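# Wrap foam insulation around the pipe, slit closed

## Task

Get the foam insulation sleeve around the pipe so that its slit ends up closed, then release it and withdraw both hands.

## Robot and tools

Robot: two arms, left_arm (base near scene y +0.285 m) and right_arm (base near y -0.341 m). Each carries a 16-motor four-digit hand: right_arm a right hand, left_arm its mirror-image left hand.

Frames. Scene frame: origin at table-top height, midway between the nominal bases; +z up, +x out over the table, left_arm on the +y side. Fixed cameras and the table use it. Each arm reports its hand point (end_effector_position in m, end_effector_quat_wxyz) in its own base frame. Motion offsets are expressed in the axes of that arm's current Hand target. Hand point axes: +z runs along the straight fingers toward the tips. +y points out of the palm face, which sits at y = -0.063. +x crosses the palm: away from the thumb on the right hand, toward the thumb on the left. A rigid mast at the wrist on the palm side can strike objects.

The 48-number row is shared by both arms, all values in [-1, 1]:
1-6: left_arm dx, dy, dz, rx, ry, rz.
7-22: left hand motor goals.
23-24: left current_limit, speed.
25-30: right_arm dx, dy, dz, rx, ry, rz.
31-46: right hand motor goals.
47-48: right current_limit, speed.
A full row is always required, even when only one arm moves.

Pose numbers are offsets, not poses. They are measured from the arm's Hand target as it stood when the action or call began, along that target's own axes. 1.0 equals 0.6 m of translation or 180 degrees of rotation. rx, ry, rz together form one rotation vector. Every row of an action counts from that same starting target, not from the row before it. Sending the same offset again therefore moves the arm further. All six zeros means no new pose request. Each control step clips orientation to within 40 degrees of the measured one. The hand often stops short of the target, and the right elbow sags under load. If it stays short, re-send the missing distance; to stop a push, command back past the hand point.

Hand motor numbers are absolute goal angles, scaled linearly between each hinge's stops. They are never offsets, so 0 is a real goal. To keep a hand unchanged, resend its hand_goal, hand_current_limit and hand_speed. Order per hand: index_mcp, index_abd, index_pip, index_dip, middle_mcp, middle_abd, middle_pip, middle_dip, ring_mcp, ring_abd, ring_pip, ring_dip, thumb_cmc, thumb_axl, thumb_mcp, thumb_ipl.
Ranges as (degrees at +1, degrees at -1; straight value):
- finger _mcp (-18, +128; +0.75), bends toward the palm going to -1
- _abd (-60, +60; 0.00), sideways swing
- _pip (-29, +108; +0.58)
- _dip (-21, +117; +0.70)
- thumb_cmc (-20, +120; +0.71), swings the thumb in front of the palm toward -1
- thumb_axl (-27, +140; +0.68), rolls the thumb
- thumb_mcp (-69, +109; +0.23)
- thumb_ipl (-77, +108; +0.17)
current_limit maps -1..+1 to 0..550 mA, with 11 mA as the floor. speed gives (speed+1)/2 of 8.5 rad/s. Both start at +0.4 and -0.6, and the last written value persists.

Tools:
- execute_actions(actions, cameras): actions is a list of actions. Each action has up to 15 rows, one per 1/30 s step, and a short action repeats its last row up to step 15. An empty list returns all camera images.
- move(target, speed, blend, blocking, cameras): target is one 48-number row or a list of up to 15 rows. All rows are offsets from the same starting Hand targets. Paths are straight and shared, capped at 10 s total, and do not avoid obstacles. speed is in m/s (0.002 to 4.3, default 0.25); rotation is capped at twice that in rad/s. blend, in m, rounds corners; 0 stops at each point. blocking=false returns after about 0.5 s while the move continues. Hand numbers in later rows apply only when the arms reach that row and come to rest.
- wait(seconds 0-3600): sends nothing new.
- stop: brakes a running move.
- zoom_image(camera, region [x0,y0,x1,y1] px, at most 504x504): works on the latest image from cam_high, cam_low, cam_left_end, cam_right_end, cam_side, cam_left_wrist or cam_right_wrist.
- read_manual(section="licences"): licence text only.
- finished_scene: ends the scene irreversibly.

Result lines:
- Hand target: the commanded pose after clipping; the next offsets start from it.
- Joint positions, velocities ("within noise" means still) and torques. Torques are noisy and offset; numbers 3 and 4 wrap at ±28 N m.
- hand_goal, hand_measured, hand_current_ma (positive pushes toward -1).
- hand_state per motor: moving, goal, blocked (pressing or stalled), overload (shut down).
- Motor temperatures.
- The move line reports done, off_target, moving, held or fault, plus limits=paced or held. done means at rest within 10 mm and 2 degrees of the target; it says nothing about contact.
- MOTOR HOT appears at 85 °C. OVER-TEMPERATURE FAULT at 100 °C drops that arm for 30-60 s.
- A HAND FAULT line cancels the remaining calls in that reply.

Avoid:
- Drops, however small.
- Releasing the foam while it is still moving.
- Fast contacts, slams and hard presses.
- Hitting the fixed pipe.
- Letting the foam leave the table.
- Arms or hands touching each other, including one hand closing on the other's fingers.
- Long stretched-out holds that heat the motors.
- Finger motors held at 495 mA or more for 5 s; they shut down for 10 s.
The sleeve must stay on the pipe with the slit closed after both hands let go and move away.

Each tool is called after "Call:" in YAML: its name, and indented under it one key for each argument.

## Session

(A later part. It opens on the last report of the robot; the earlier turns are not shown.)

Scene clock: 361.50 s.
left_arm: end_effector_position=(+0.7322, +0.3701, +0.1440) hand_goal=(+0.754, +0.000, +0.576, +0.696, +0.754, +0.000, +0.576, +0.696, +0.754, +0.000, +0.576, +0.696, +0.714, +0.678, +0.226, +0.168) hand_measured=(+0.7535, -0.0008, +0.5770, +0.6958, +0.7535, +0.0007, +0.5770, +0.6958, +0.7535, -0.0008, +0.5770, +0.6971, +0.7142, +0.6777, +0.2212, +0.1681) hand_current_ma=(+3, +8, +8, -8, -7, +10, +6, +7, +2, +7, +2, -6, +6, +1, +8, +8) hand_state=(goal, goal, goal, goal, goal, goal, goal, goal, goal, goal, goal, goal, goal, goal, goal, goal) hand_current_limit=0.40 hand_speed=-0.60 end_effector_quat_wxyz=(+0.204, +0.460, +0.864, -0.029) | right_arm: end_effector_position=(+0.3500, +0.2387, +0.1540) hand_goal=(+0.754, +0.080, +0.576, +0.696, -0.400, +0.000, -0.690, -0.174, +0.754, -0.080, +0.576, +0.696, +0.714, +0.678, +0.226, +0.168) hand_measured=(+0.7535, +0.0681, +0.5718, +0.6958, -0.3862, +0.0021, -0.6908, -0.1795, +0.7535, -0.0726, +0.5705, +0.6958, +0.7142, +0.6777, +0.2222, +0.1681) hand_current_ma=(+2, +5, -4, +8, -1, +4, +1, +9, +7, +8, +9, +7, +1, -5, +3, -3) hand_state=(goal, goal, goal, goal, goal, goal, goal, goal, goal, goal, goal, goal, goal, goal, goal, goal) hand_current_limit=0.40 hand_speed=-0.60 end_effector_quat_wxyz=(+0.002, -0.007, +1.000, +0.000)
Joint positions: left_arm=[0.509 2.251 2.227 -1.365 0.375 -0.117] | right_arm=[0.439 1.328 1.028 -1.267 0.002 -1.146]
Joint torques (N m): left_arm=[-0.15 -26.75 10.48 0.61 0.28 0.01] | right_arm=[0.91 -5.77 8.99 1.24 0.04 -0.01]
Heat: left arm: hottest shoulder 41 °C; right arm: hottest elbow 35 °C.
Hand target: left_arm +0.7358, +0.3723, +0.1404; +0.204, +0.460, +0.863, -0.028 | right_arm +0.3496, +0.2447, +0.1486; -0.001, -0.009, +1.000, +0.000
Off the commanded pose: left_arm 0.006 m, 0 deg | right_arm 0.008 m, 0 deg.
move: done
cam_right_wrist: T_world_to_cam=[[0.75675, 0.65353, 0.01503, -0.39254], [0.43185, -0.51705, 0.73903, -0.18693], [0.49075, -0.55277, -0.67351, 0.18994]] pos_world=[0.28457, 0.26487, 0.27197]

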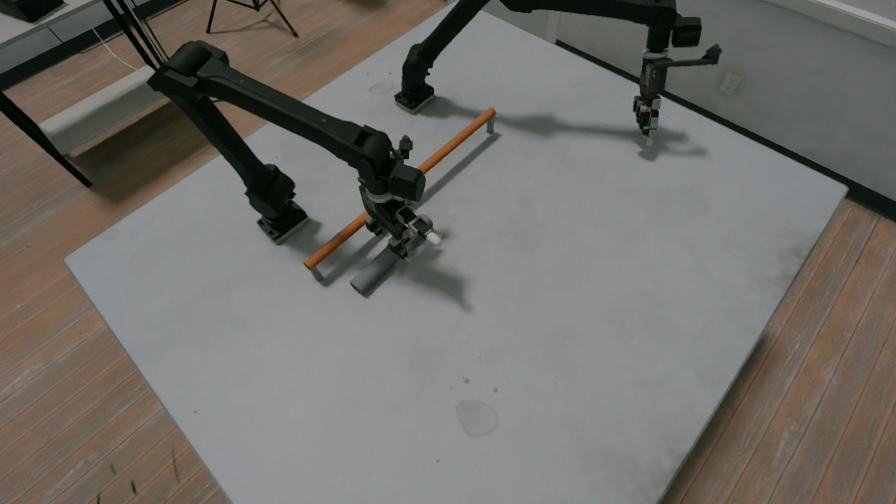

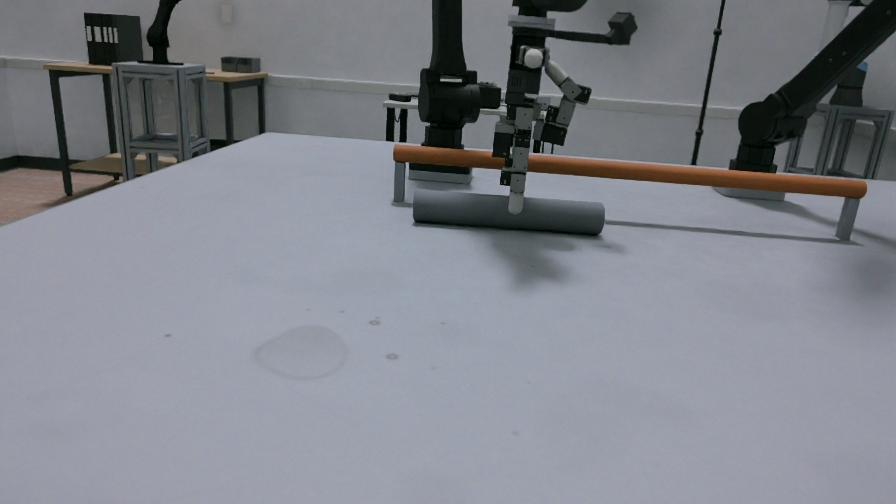

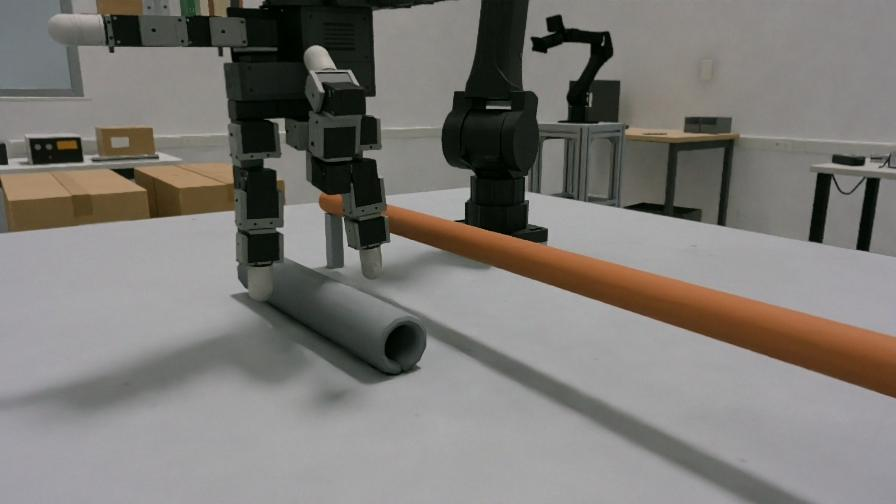

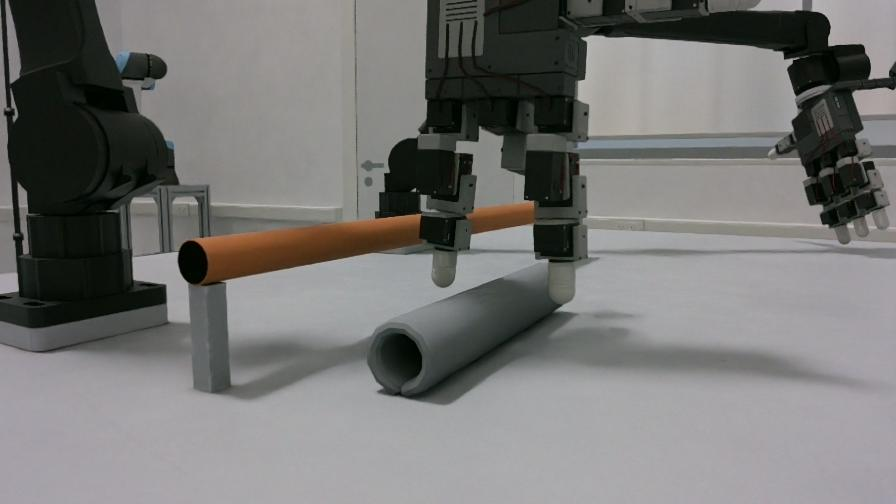

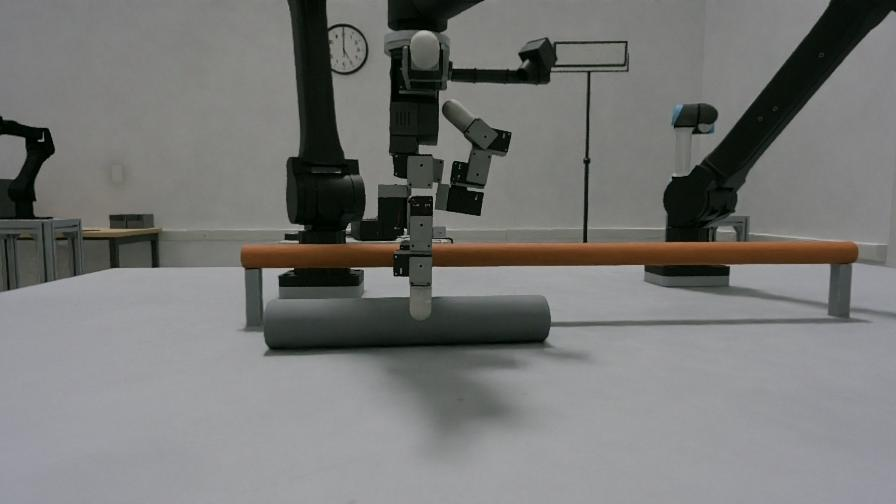

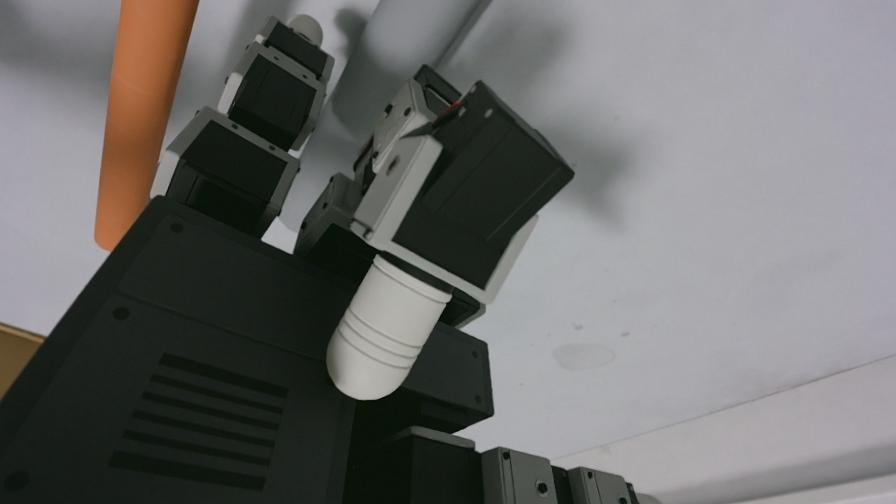

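Call:
move:
  target: [0,0,0,0,0,0,0.754,0,0.576,0.696,0.754,0,0.576,0.696,0.754,0,0.576,0.696,0.714,0.678,0.226,0.168,0.4,-0.6,0,0,0.0433,0,0,0,0.754,0.08,0.576,0.696,-0.40,0,-0.69,-0.174,0.754,-0.08,0.576,0.696,0.714,0.678,0.226,0.168,0.4,-0.6]
  speed: 0.08
  cameras: ["cam_high","cam_left_end","cam_right_end","cam_side"]

Scene clock: 378.17 s.
left_arm: end_effector_position=(+0.7322, +0.3701, +0.1440) hand_goal=(+0.754, +0.000, +0.576, +0.696, +0.754, +0.000, +0.576, +0.696, +0.754, +0.000, +0.576, +0.696, +0.714, +0.678, +0.226, +0.168) hand_measured=(+0.7535, +0.0007, +0.5770, +0.6958, +0.7523, +0.0007, +0.5770, +0.6958, +0.7535, +0.0007, +0.5770, +0.6958, +0.7142, +0.6767, +0.2212, +0.1681) hand_current_ma=(+8, +4, +7, -7, -8, +5, +9, +3, -4, +10, +7, -5, +2, -1, +1, +5) hand_state=(goal, goal, goal, goal, goal, goal, goal, goal, goal, goal, goal, goal, goal, goal, goal, goal) hand_current_limit=0.40 hand_speed=-0.60 end_effector_quat_wxyz=(+0.204, +0.460, +0.864, -0.029) | right_arm: end_effector_position=(+0.3498, +0.2386, +0.1266) hand_goal=(+0.754, +0.080, +0.576, +0.696, -0.400, +0.000, -0.690, -0.174, +0.754, -0.080, +0.576, +0.696, +0.714, +0.678, +0.226, +0.168) hand_measured=(+0.7535, +0.0681, +0.5718, +0.6958, -0.3874, +0.0007, -0.6908, -0.1795, +0.7535, -0.0726, +0.5705, +0.6958, +0.7142, +0.6767, +0.2222, +0.1681) hand_current_ma=(+5, +5, -6, +4, -6, +4, +2, +8, +11, +6, +10, +13, +6, +5, +5, -5) hand_state=(goal, goal, goal, goal, goal, goal, goal, goal, goal, goal, goal, goal, goal, goal, goal, goal) hand_current_limit=0.40 hand_speed=-0.60 end_effector_quat_wxyz=(+0.000, -0.007, +1.000, -0.001)
Joint positions: left_arm=[0.509 2.251 2.227 -1.365 0.375 -0.117] | right_arm=[0.439 1.355 0.978 -1.194 0.002 -1.146]
Joint torques (N m): left_arm=[0.21 -26.58 10.44 0.65 0.27 0.01] | right_arm=[1.03 -6.18 8.84 1.22 0.04 -0.02]
Heat: left arm: hottest shoulder 42 °C; right arm: hottest elbow 35 °C.
Hand target: left_arm +0.7358, +0.3723, +0.1404; +0.204, +0.460, +0.863, -0.028 | right_arm +0.3495, +0.2447, +0.1226; -0.001, -0.009, +1.000, +0.000
Off the commanded pose: left_arm 0.006 m, 0 deg | right_arm 0.007 m, 0 deg.
move: done

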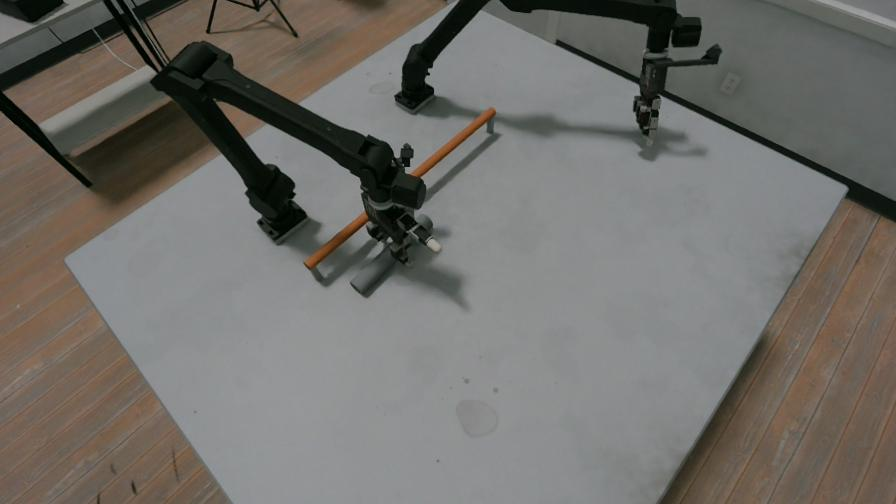

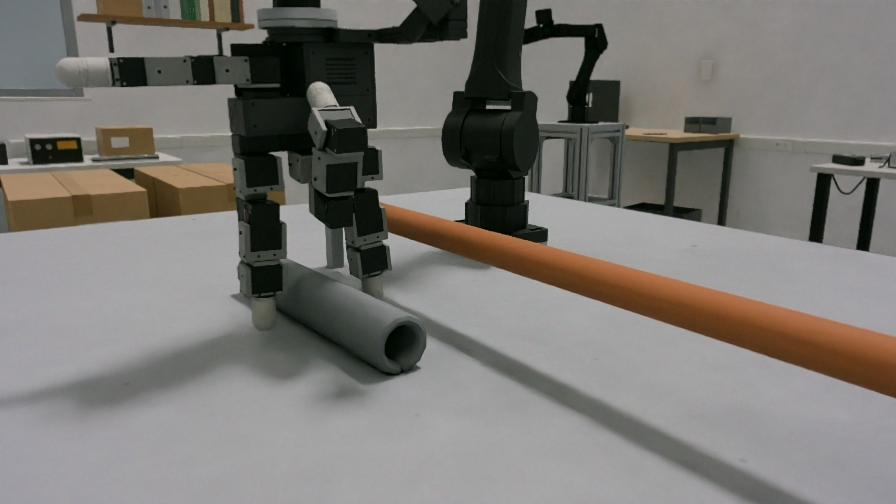

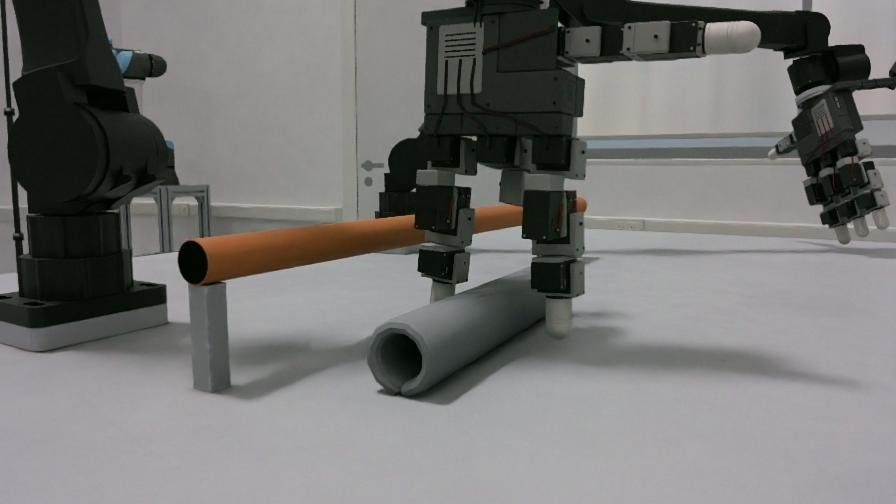

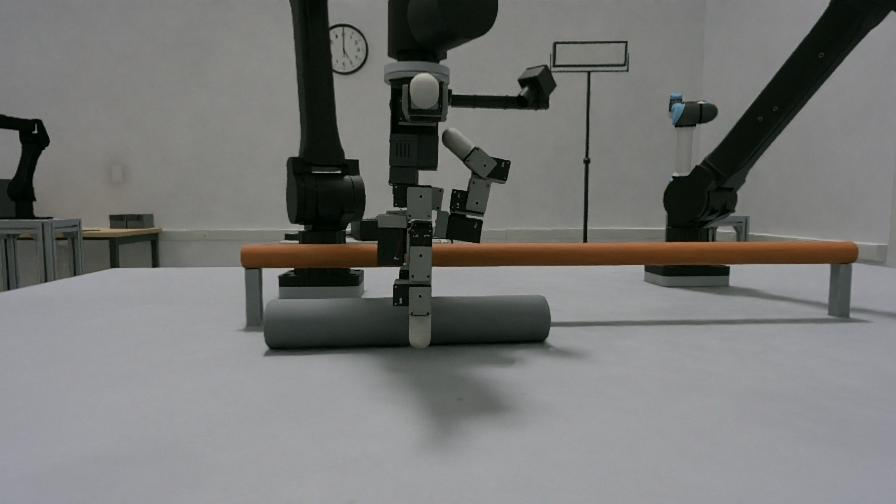

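Call:
move:
  target:
    - [0,0,0,0,0,0,0.754,0,0.576,0.696,0.754,0,0.576,0.696,0.754,0,0.576,0.696,0.714,0.678,0.226,0.168,0.4,-0.6,0,0,0.009,0,0,0,0.754,0.08,0.576,0.696,-0.40,0,-0.69,-0.174,0.754,-0.08,0.576,0.696,0.714,0.678,0.226,0.168,0.4,-0.6]
    - [0,0,0,0,0,0,0.754,0,0.576,0.696,0.754,0,0.576,0.696,0.754,0,0.576,0.696,0.714,0.678,0.226,0.168,0.4,-0.6,0,0,0.009,0,0,0,0.754,-0.2,0.576,0.696,-0.40,0,-0.69,-0.174,0.754,0.2,0.576,0.696,0.714,0.678,0.226,0.168,0.0,-0.85]
  speed: 0.08
  cameras: ["cam_high","cam_left_end","cam_right_end","cam_side"]

Scene clock: 387.10 s.
left_arm: end_effector_position=(+0.7322, +0.3701, +0.1440) hand_goal=(+0.754, +0.000, +0.576, +0.696, +0.754, +0.000, +0.576, +0.696, +0.754, +0.000, +0.576, +0.696, +0.714, +0.678, +0.226, +0.168) hand_measured=(+0.7535, -0.0008, +0.5757, +0.6958, +0.7535, +0.0007, +0.5770, +0.6958, +0.7535, -0.0008, +0.5770, +0.6958, +0.7142, +0.6777, +0.2212, +0.1681) hand_current_ma=(+4, +10, +13, -5, -3, +5, +13, +6, -5, +7, +2, -14, +3, -1, +0, +14) hand_state=(goal, goal, goal, goal, goal, goal, goal, goal, goal, goal, goal, goal, goal, goal, goal, goal) hand_current_limit=0.40 hand_speed=-0.60 end_effector_quat_wxyz=(+0.204, +0.460, +0.864, -0.029) | right_arm: end_effector_position=(+0.3507, +0.2391, +0.1235) hand_goal=(+0.754, -0.200, +0.576, +0.696, -0.400, +0.000, -0.690, -0.174, +0.754, +0.200, +0.576, +0.696, +0.714, +0.678, +0.226, +0.168) hand_measured=(+0.7535, -0.1341, +0.5718, +0.6958, -0.3862, +0.0007, -0.6908, -0.1795, +0.7535, +0.1384, +0.5693, +0.6958, +0.7142, +0.6777, +0.2212, +0.1672) hand_current_ma=(+0, +41, -5, +8, -1, +4, -3, +8, +10, -18, +11, +8, -2, -4, +2, -4) hand_state=(goal, blocked, goal, goal, goal, goal, goal, goal, goal, blocked, goal, goal, goal, goal, goal, goal) hand_current_limit=0.00 hand_speed=-0.85 end_effector_quat_wxyz=(+0.003, -0.007, +1.000, +0.000)
Joint positions: left_arm=[0.509 2.251 2.227 -1.365 0.375 -0.117] | right_arm=[0.439 1.358 0.971 -1.178 0.002 -1.146]
Joint torques (N m): left_arm=[0.21 -26.52 10.54 0.69 0.28 0] | right_arm=[0.91 -5.89 8.62 1.22 0.04 -0.01]
Heat: left arm: hottest shoulder 42 °C; right arm: hottest elbow 35 °C.
Hand target: left_arm +0.7358, +0.3723, +0.1404; +0.204, +0.460, +0.863, -0.028 | right_arm +0.3496, +0.2448, +0.1173; +0.000, -0.009, +1.000, +0.000
Off the commanded pose: left_arm 0.006 m, 0 deg | right_arm 0.009 m, 0 deg.
move: done

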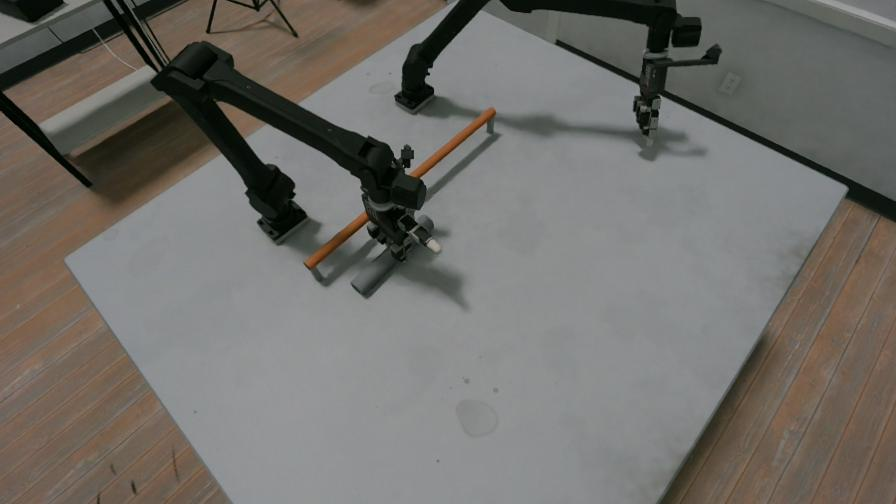

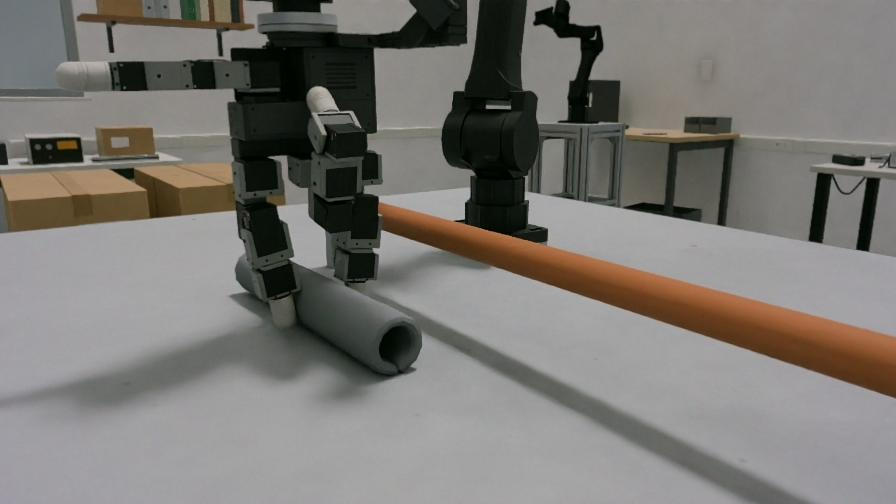

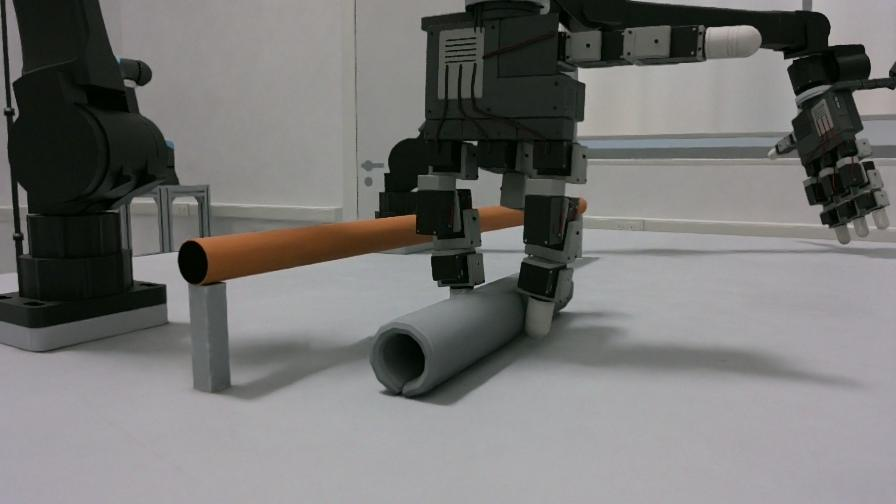

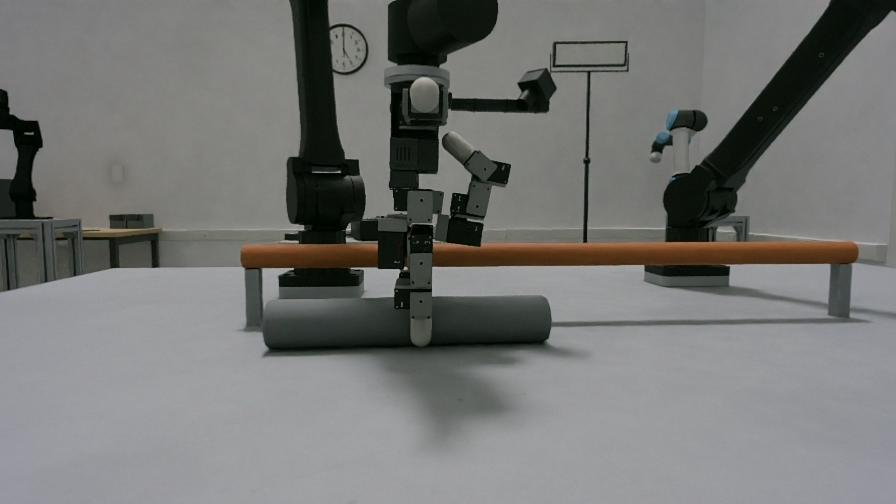

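Call:
zoom_image:
  camera: "cam_left_end"
  region: [220, 230, 440, 390]

Call:
zoom_image:
  camera: "cam_right_end"
  region: [350, 240, 600, 410]

Scaled by 2.291 from the camera's image (finer frame: 1280x720).

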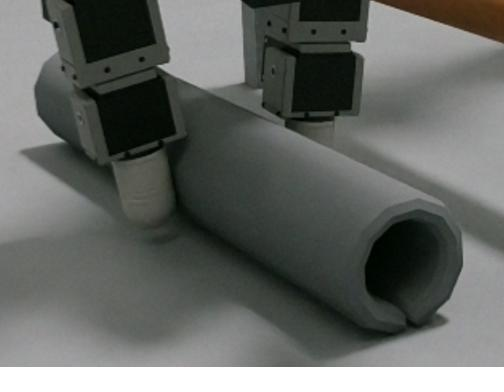

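Scaled by 2.016 from the camera's image (finer frame: 1280x720).

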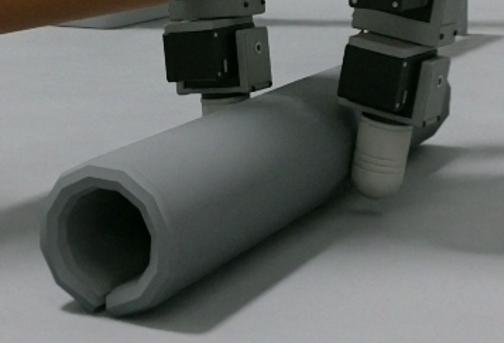

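Call:
move:
  target:
    - [0,0,0,0,0,0,0.754,0,0.576,0.696,0.754,0,0.576,0.696,0.754,0,0.576,0.696,0.714,0.678,0.226,0.168,0.4,-0.6,0,0,0,0,0,0,0.754,-0.32,0.576,0.696,-0.40,0,-0.69,-0.174,0.754,0.32,0.576,0.696,0.714,0.678,0.226,0.168,0.0,-0.85]
    - [0,0,0,0,0,0,0.754,0,0.576,0.696,0.754,0,0.576,0.696,0.754,0,0.576,0.696,0.714,0.678,0.226,0.168,0.4,-0.6,0,0,-0.025,0,0,0,0.754,-0.32,0.576,0.696,-0.40,0,-0.69,-0.174,0.754,0.32,0.576,0.696,0.714,0.678,0.226,0.168,0.0,-0.85]
  speed: 0.05
  cameras: ["cam_low","cam_left_end","cam_right_end","cam_side"]

Scene clock: 404.60 s.
left_arm: end_effector_position=(+0.7322, +0.3701, +0.1440) hand_goal=(+0.754, +0.000, +0.576, +0.696, +0.754, +0.000, +0.576, +0.696, +0.754, +0.000, +0.576, +0.696, +0.714, +0.678, +0.226, +0.168) hand_measured=(+0.7535, -0.0008, +0.5770, +0.6958, +0.7535, +0.0007, +0.5757, +0.6958, +0.7535, +0.0007, +0.5770, +0.6958, +0.7142, +0.6777, +0.2212, +0.1681) hand_current_ma=(+5, +5, +11, -9, -7, +6, +7, +3, +0, +4, -2, -8, +8, -2, +5, +4) hand_state=(goal, goal, goal, goal, goal, goal, goal, goal, goal, goal, goal, goal, goal, goal, goal, goal) hand_current_limit=0.40 hand_speed=-0.60 end_effector_quat_wxyz=(+0.204, +0.460, +0.864, -0.029) | right_arm: end_effector_position=(+0.3461, +0.2369, +0.1223) hand_goal=(+0.754, -0.320, +0.576, +0.696, -0.400, +0.000, -0.690, -0.174, +0.754, +0.320, +0.576, +0.696, +0.714, +0.678, +0.226, +0.168) hand_measured=(+0.7523, -0.1414, +0.5757, +0.6958, -0.3874, -0.0008, -0.6908, -0.1795, +0.7523, +0.1560, +0.5705, +0.6907, +0.7154, +0.6788, +0.2222, +0.1672) hand_current_ma=(+3, +140, -6, +5, -3, +2, +6, +5, +13, -112, +8, +8, +1, -5, +1, -1) hand_state=(goal, blocked, goal, goal, goal, goal, goal, goal, goal, blocked, goal, goal, goal, goal, goal, goal) hand_current_limit=0.00 hand_speed=-0.85 end_effector_quat_wxyz=(-0.007, -0.007, +1.000, -0.004)
Joint positions: left_arm=[0.509 2.251 2.227 -1.365 0.375 -0.117] | right_arm=[0.439 1.358 0.971 -1.199 0.002 -1.146]
Joint torques (N m): left_arm=[0.03 -26.58 10.48 0.66 0.26 -0.01] | right_arm=[1.03 -7.06 10.63 0.29 0.03 -0.01]
Heat: left arm: hottest shoulder 42 °C; right arm: hottest elbow 35 °C.
Hand target: left_arm +0.7358, +0.3723, +0.1404; +0.204, +0.460, +0.863, -0.028 | right_arm +0.3496, +0.2447, +0.1323; +0.000, -0.009, +1.000, +0.000
Off the commanded pose: left_arm 0.006 m, 0 deg | right_arm 0.013 m, 1 deg.
move: off_target (right_arm)

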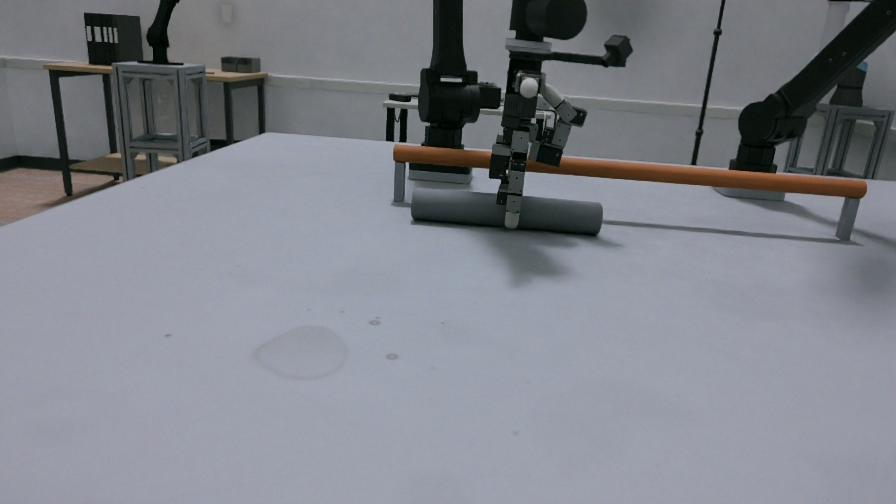

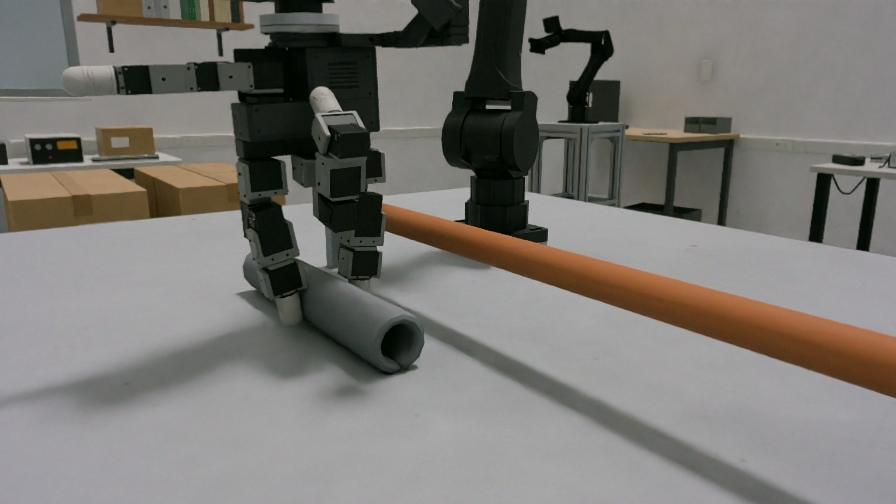

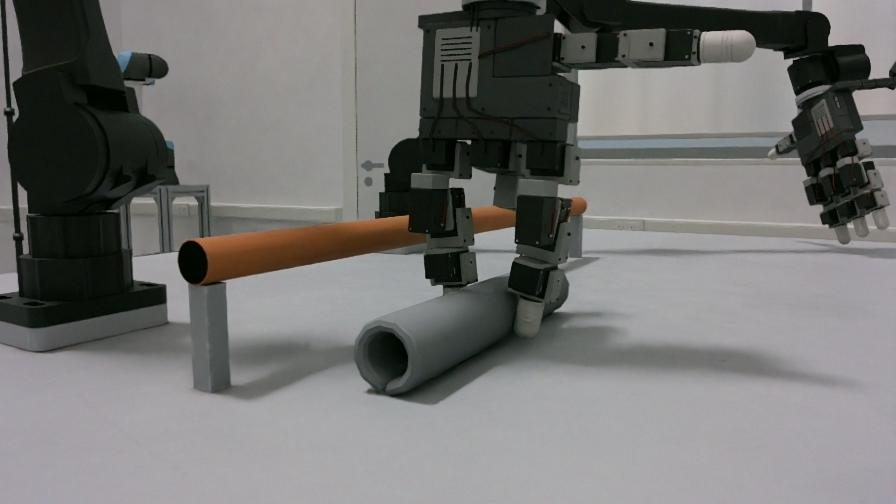

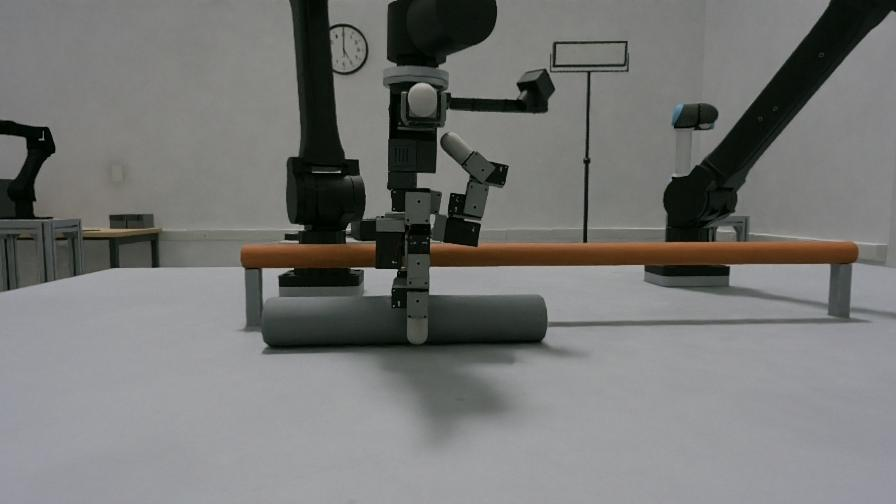

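Call:
move:
  target: [0,0,0,0,0,0,0.754,0,0.576,0.696,0.754,0,0.576,0.696,0.754,0,0.576,0.696,0.714,0.678,0.226,0.168,0.4,-0.6,0,0,-0.025,0,0,0,0.754,-0.32,0.576,0.696,-0.40,0,-0.69,-0.174,0.754,0.32,0.576,0.696,0.714,0.678,0.226,0.168,0.0,-0.85]
  speed: 0.1
  cameras: ["cam_low","cam_left_end","cam_right_end","cam_side"]

Scene clock: 411.27 s.
left_arm: end_effector_position=(+0.7322, +0.3701, +0.1440) hand_goal=(+0.754, +0.000, +0.576, +0.696, +0.754, +0.000, +0.576, +0.696, +0.754, +0.000, +0.576, +0.696, +0.714, +0.678, +0.226, +0.168) hand_measured=(+0.7535, +0.0007, +0.5757, +0.6958, +0.7535, +0.0007, +0.5770, +0.6958, +0.7535, +0.0007, +0.5770, +0.6958, +0.7142, +0.6777, +0.2212, +0.1681) hand_current_ma=(+10, +10, +7, -8, -7, +2, +8, +10, +1, +7, +0, -12, +6, +0, +7, +10) hand_state=(goal, goal, goal, goal, goal, goal, goal, goal, goal, goal, goal, goal, goal, goal, goal, goal) hand_current_limit=0.40 hand_speed=-0.60 end_effector_quat_wxyz=(+0.204, +0.460, +0.864, -0.029) | right_arm: end_effector_position=(+0.3391, +0.2336, +0.1260) hand_goal=(+0.754, -0.320, +0.576, +0.696, -0.400, +0.000, -0.690, -0.174, +0.754, +0.320, +0.576, +0.696, +0.714, +0.678, +0.226, +0.168) hand_measured=(+0.7535, -0.1414, +0.5770, +0.6958, -0.3874, +0.0021, -0.6895, -0.1808, +0.7535, +0.1560, +0.5705, +0.6907, +0.7142, +0.6777, +0.2222, +0.1672) hand_current_ma=(-2, +143, -4, +7, -1, +4, +1, +4, +10, -115, +9, +10, +3, +0, +6, -6) hand_state=(goal, blocked, goal, goal, goal, goal, goal, goal, goal, blocked, goal, goal, goal, goal, goal, goal) hand_current_limit=0.00 hand_speed=-0.85 end_effector_quat_wxyz=(-0.019, -0.007, +1.000, -0.010)
Joint positions: left_arm=[0.509 2.251 2.227 -1.365 0.375 -0.117] | right_arm=[0.439 1.351 0.978 -1.241 0.002 -1.146]
Joint torques (N m): left_arm=[-0.09 -26.75 10.47 0.54 0.26 0] | right_arm=[0.97 -7.53 12.15 0.2 0.02 -0.03]
Heat: left arm: hottest shoulder 42 °C; right arm: hottest elbow 35 °C.
Hand target: left_arm +0.7358, +0.3723, +0.1404; +0.204, +0.460, +0.863, -0.028 | right_arm +0.3496, +0.2447, +0.1473; +0.000, -0.009, +1.000, +0.000
Off the commanded pose: left_arm 0.006 m, 0 deg | right_arm 0.026 m, 2 deg.
move: off_target (right_arm)

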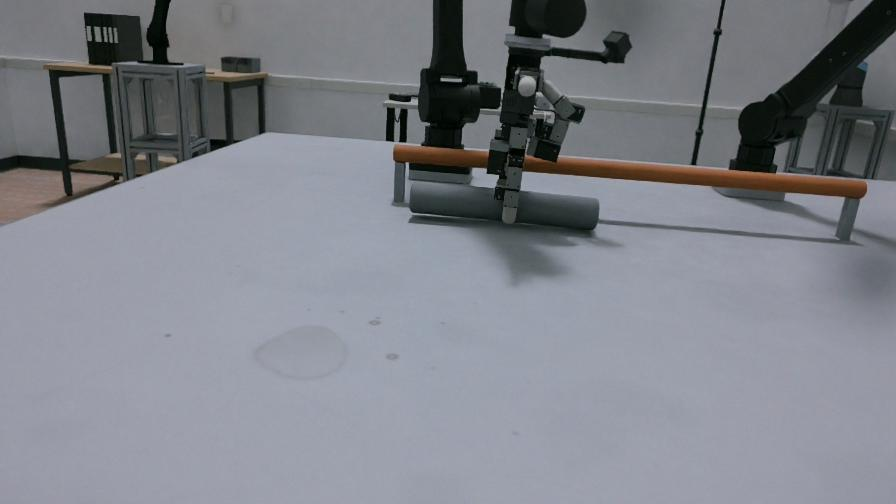

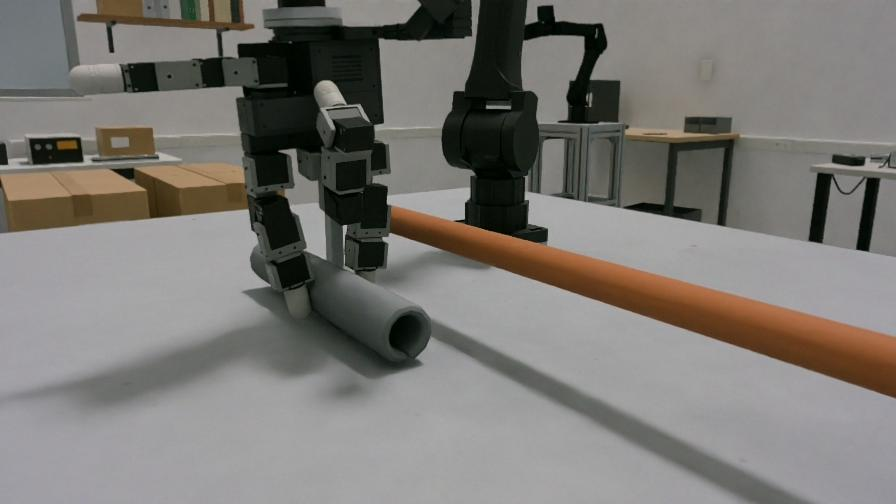

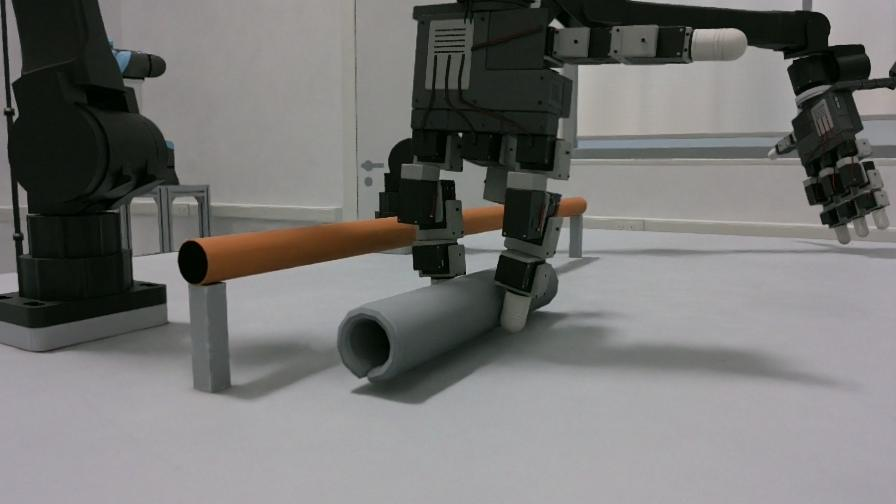

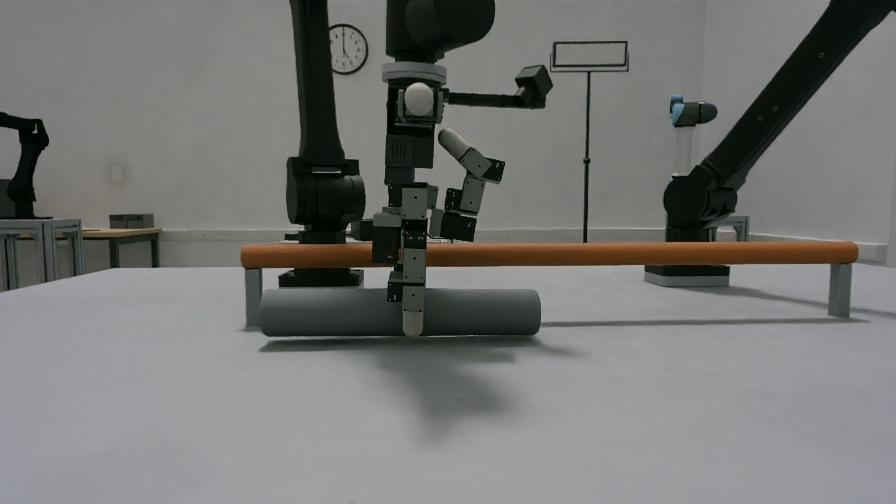

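Call:
move:
  target: [0,0,0,0,0,0,0.754,0,0.576,0.696,0.754,0,0.576,0.696,0.754,0,0.576,0.696,0.714,0.678,0.226,0.168,0.4,-0.6,0,0,-0.19,0,0,0,0.754,-0.34,0.576,0.696,-0.40,0,-0.69,-0.174,0.754,0.34,0.576,0.696,0.714,0.678,0.226,0.168,0.0,-0.85]
  speed: 0.08
  cameras: ["cam_low","cam_left_end","cam_right_end","cam_side"]

Scene clock: 419.20 s.
left_arm: end_effector_position=(+0.7322, +0.3701, +0.1440) hand_goal=(+0.754, +0.000, +0.576, +0.696, +0.754, +0.000, +0.576, +0.696, +0.754, +0.000, +0.576, +0.696, +0.714, +0.678, +0.226, +0.168) hand_measured=(+0.7535, +0.0007, +0.5770, +0.6958, +0.7535, -0.0008, +0.5770, +0.6958, +0.7535, -0.0008, +0.5770, +0.6958, +0.7142, +0.6767, +0.2212, +0.1672) hand_current_ma=(+8, +10, +9, -6, -9, +7, +3, +7, -2, +7, +2, -9, +4, -1, -3, +15) hand_state=(goal, goal, goal, goal, goal, goal, goal, goal, goal, goal, goal, goal, goal, goal, goal, goal) hand_current_limit=0.40 hand_speed=-0.60 end_effector_quat_wxyz=(+0.204, +0.460, +0.864, -0.029) | right_arm: end_effector_position=(+0.3435, +0.2357, +0.2390) hand_goal=(+0.754, -0.340, +0.576, +0.696, -0.400, +0.000, -0.690, -0.174, +0.754, +0.340, +0.576, +0.696, +0.714, +0.678, +0.226, +0.168) hand_measured=(+0.7535, -0.1429, +0.5770, +0.6958, -0.3862, +0.0007, -0.6908, -0.1782, +0.7535, +0.1618, +0.5705, +0.6907, +0.7142, +0.6777, +0.2222, +0.1681) hand_current_ma=(+2, +163, +0, +9, -5, +2, +0, +7, +8, -127, +5, +11, +5, -4, +4, -7) hand_state=(goal, blocked, goal, goal, goal, goal, goal, goal, goal, blocked, goal, goal, goal, goal, goal, goal) hand_current_limit=0.00 hand_speed=-0.85 end_effector_quat_wxyz=(-0.019, -0.007, +1.000, -0.010)
Joint positions: left_arm=[0.509 2.251 2.227 -1.365 0.375 -0.117] | right_arm=[0.439 1.297 1.232 -1.549 0.002 -1.146]
Joint torques (N m): left_arm=[-0.03 -26.58 10.48 0.66 0.26 0.01] | right_arm=[0.97 -7.36 13.05 0.16 0.02 -0.02]
Heat: left arm: hottest shoulder 42 °C; right arm: hottest elbow 36 °C.
Hand target: left_arm +0.7358, +0.3723, +0.1404; +0.204, +0.460, +0.863, -0.028 | right_arm +0.3497, +0.2446, +0.2613; +0.000, -0.009, +1.000, +0.000
Off the commanded pose: left_arm 0.006 m, 0 deg | right_arm 0.025 m, 2 deg.
move: off_target (right_arm)

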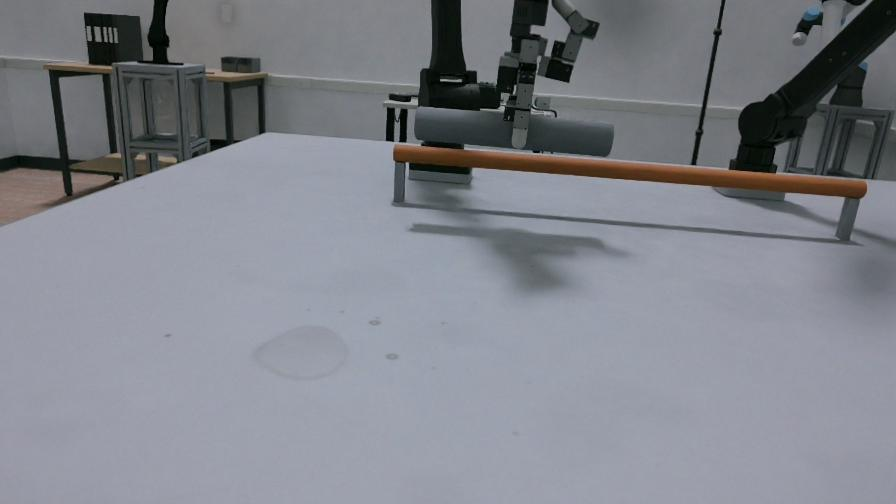

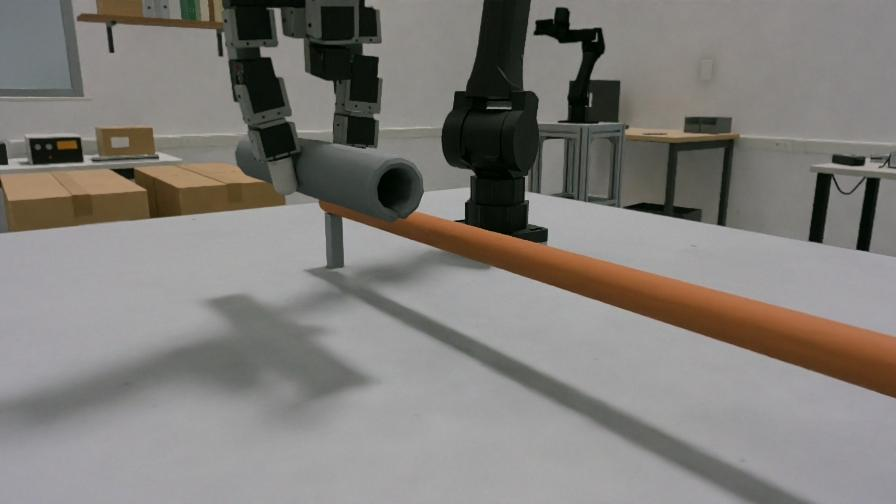

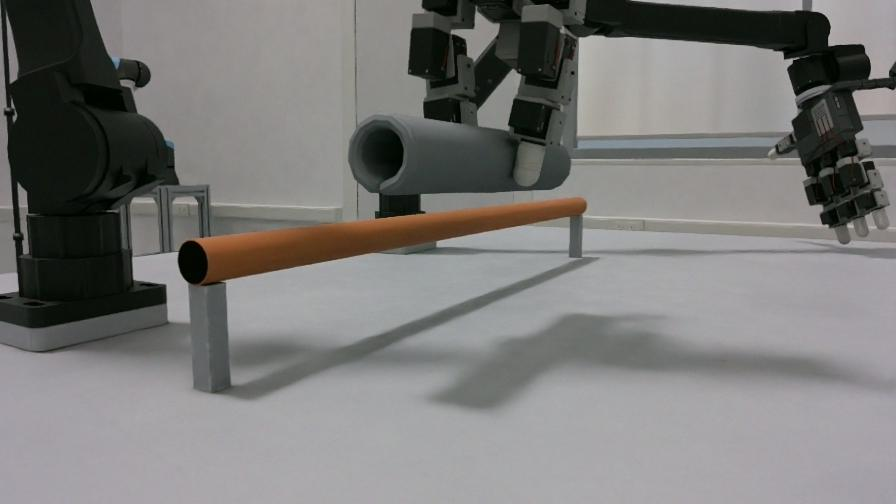

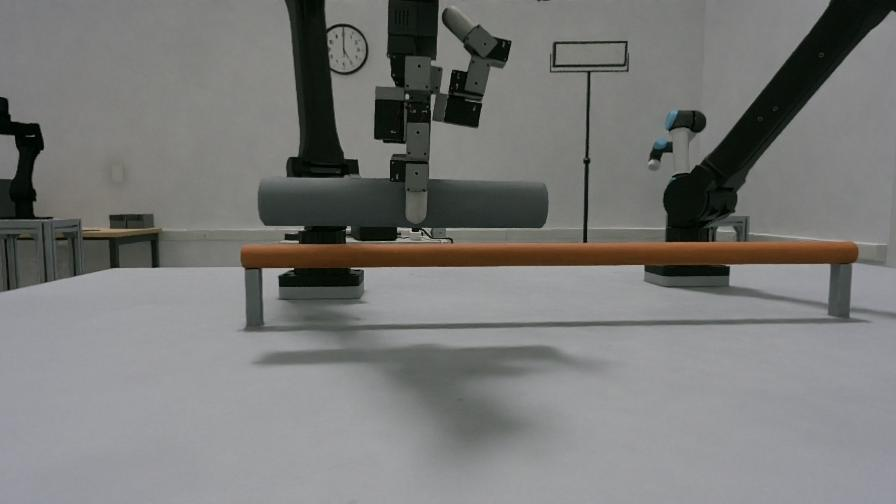

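Call:
zoom_image:
  camera: "cam_left_end"
  region: [330, 140, 450, 240]

Call:
zoom_image:
  camera: "cam_right_end"
  region: [330, 100, 450, 210]

Scaled by 4.200 from the camera's image (finer frame: 1280x720).

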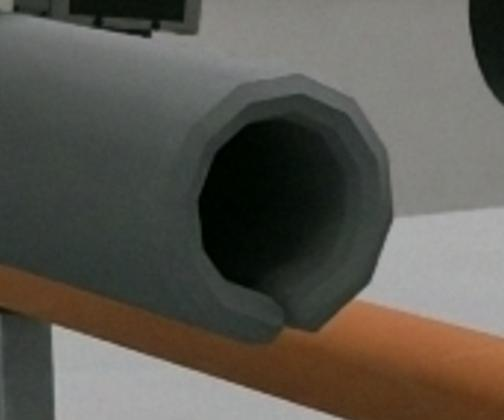

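Scaled by 4.200 from the camera's image (finer frame: 1280x720).

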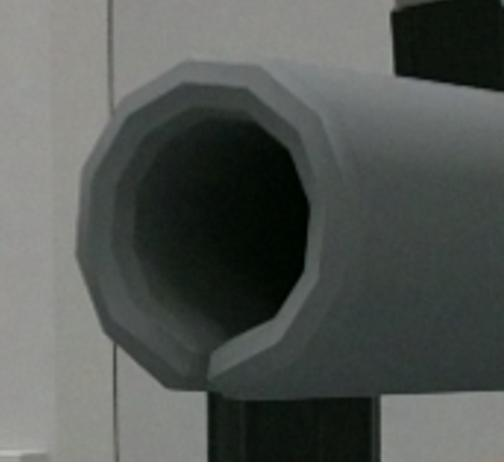

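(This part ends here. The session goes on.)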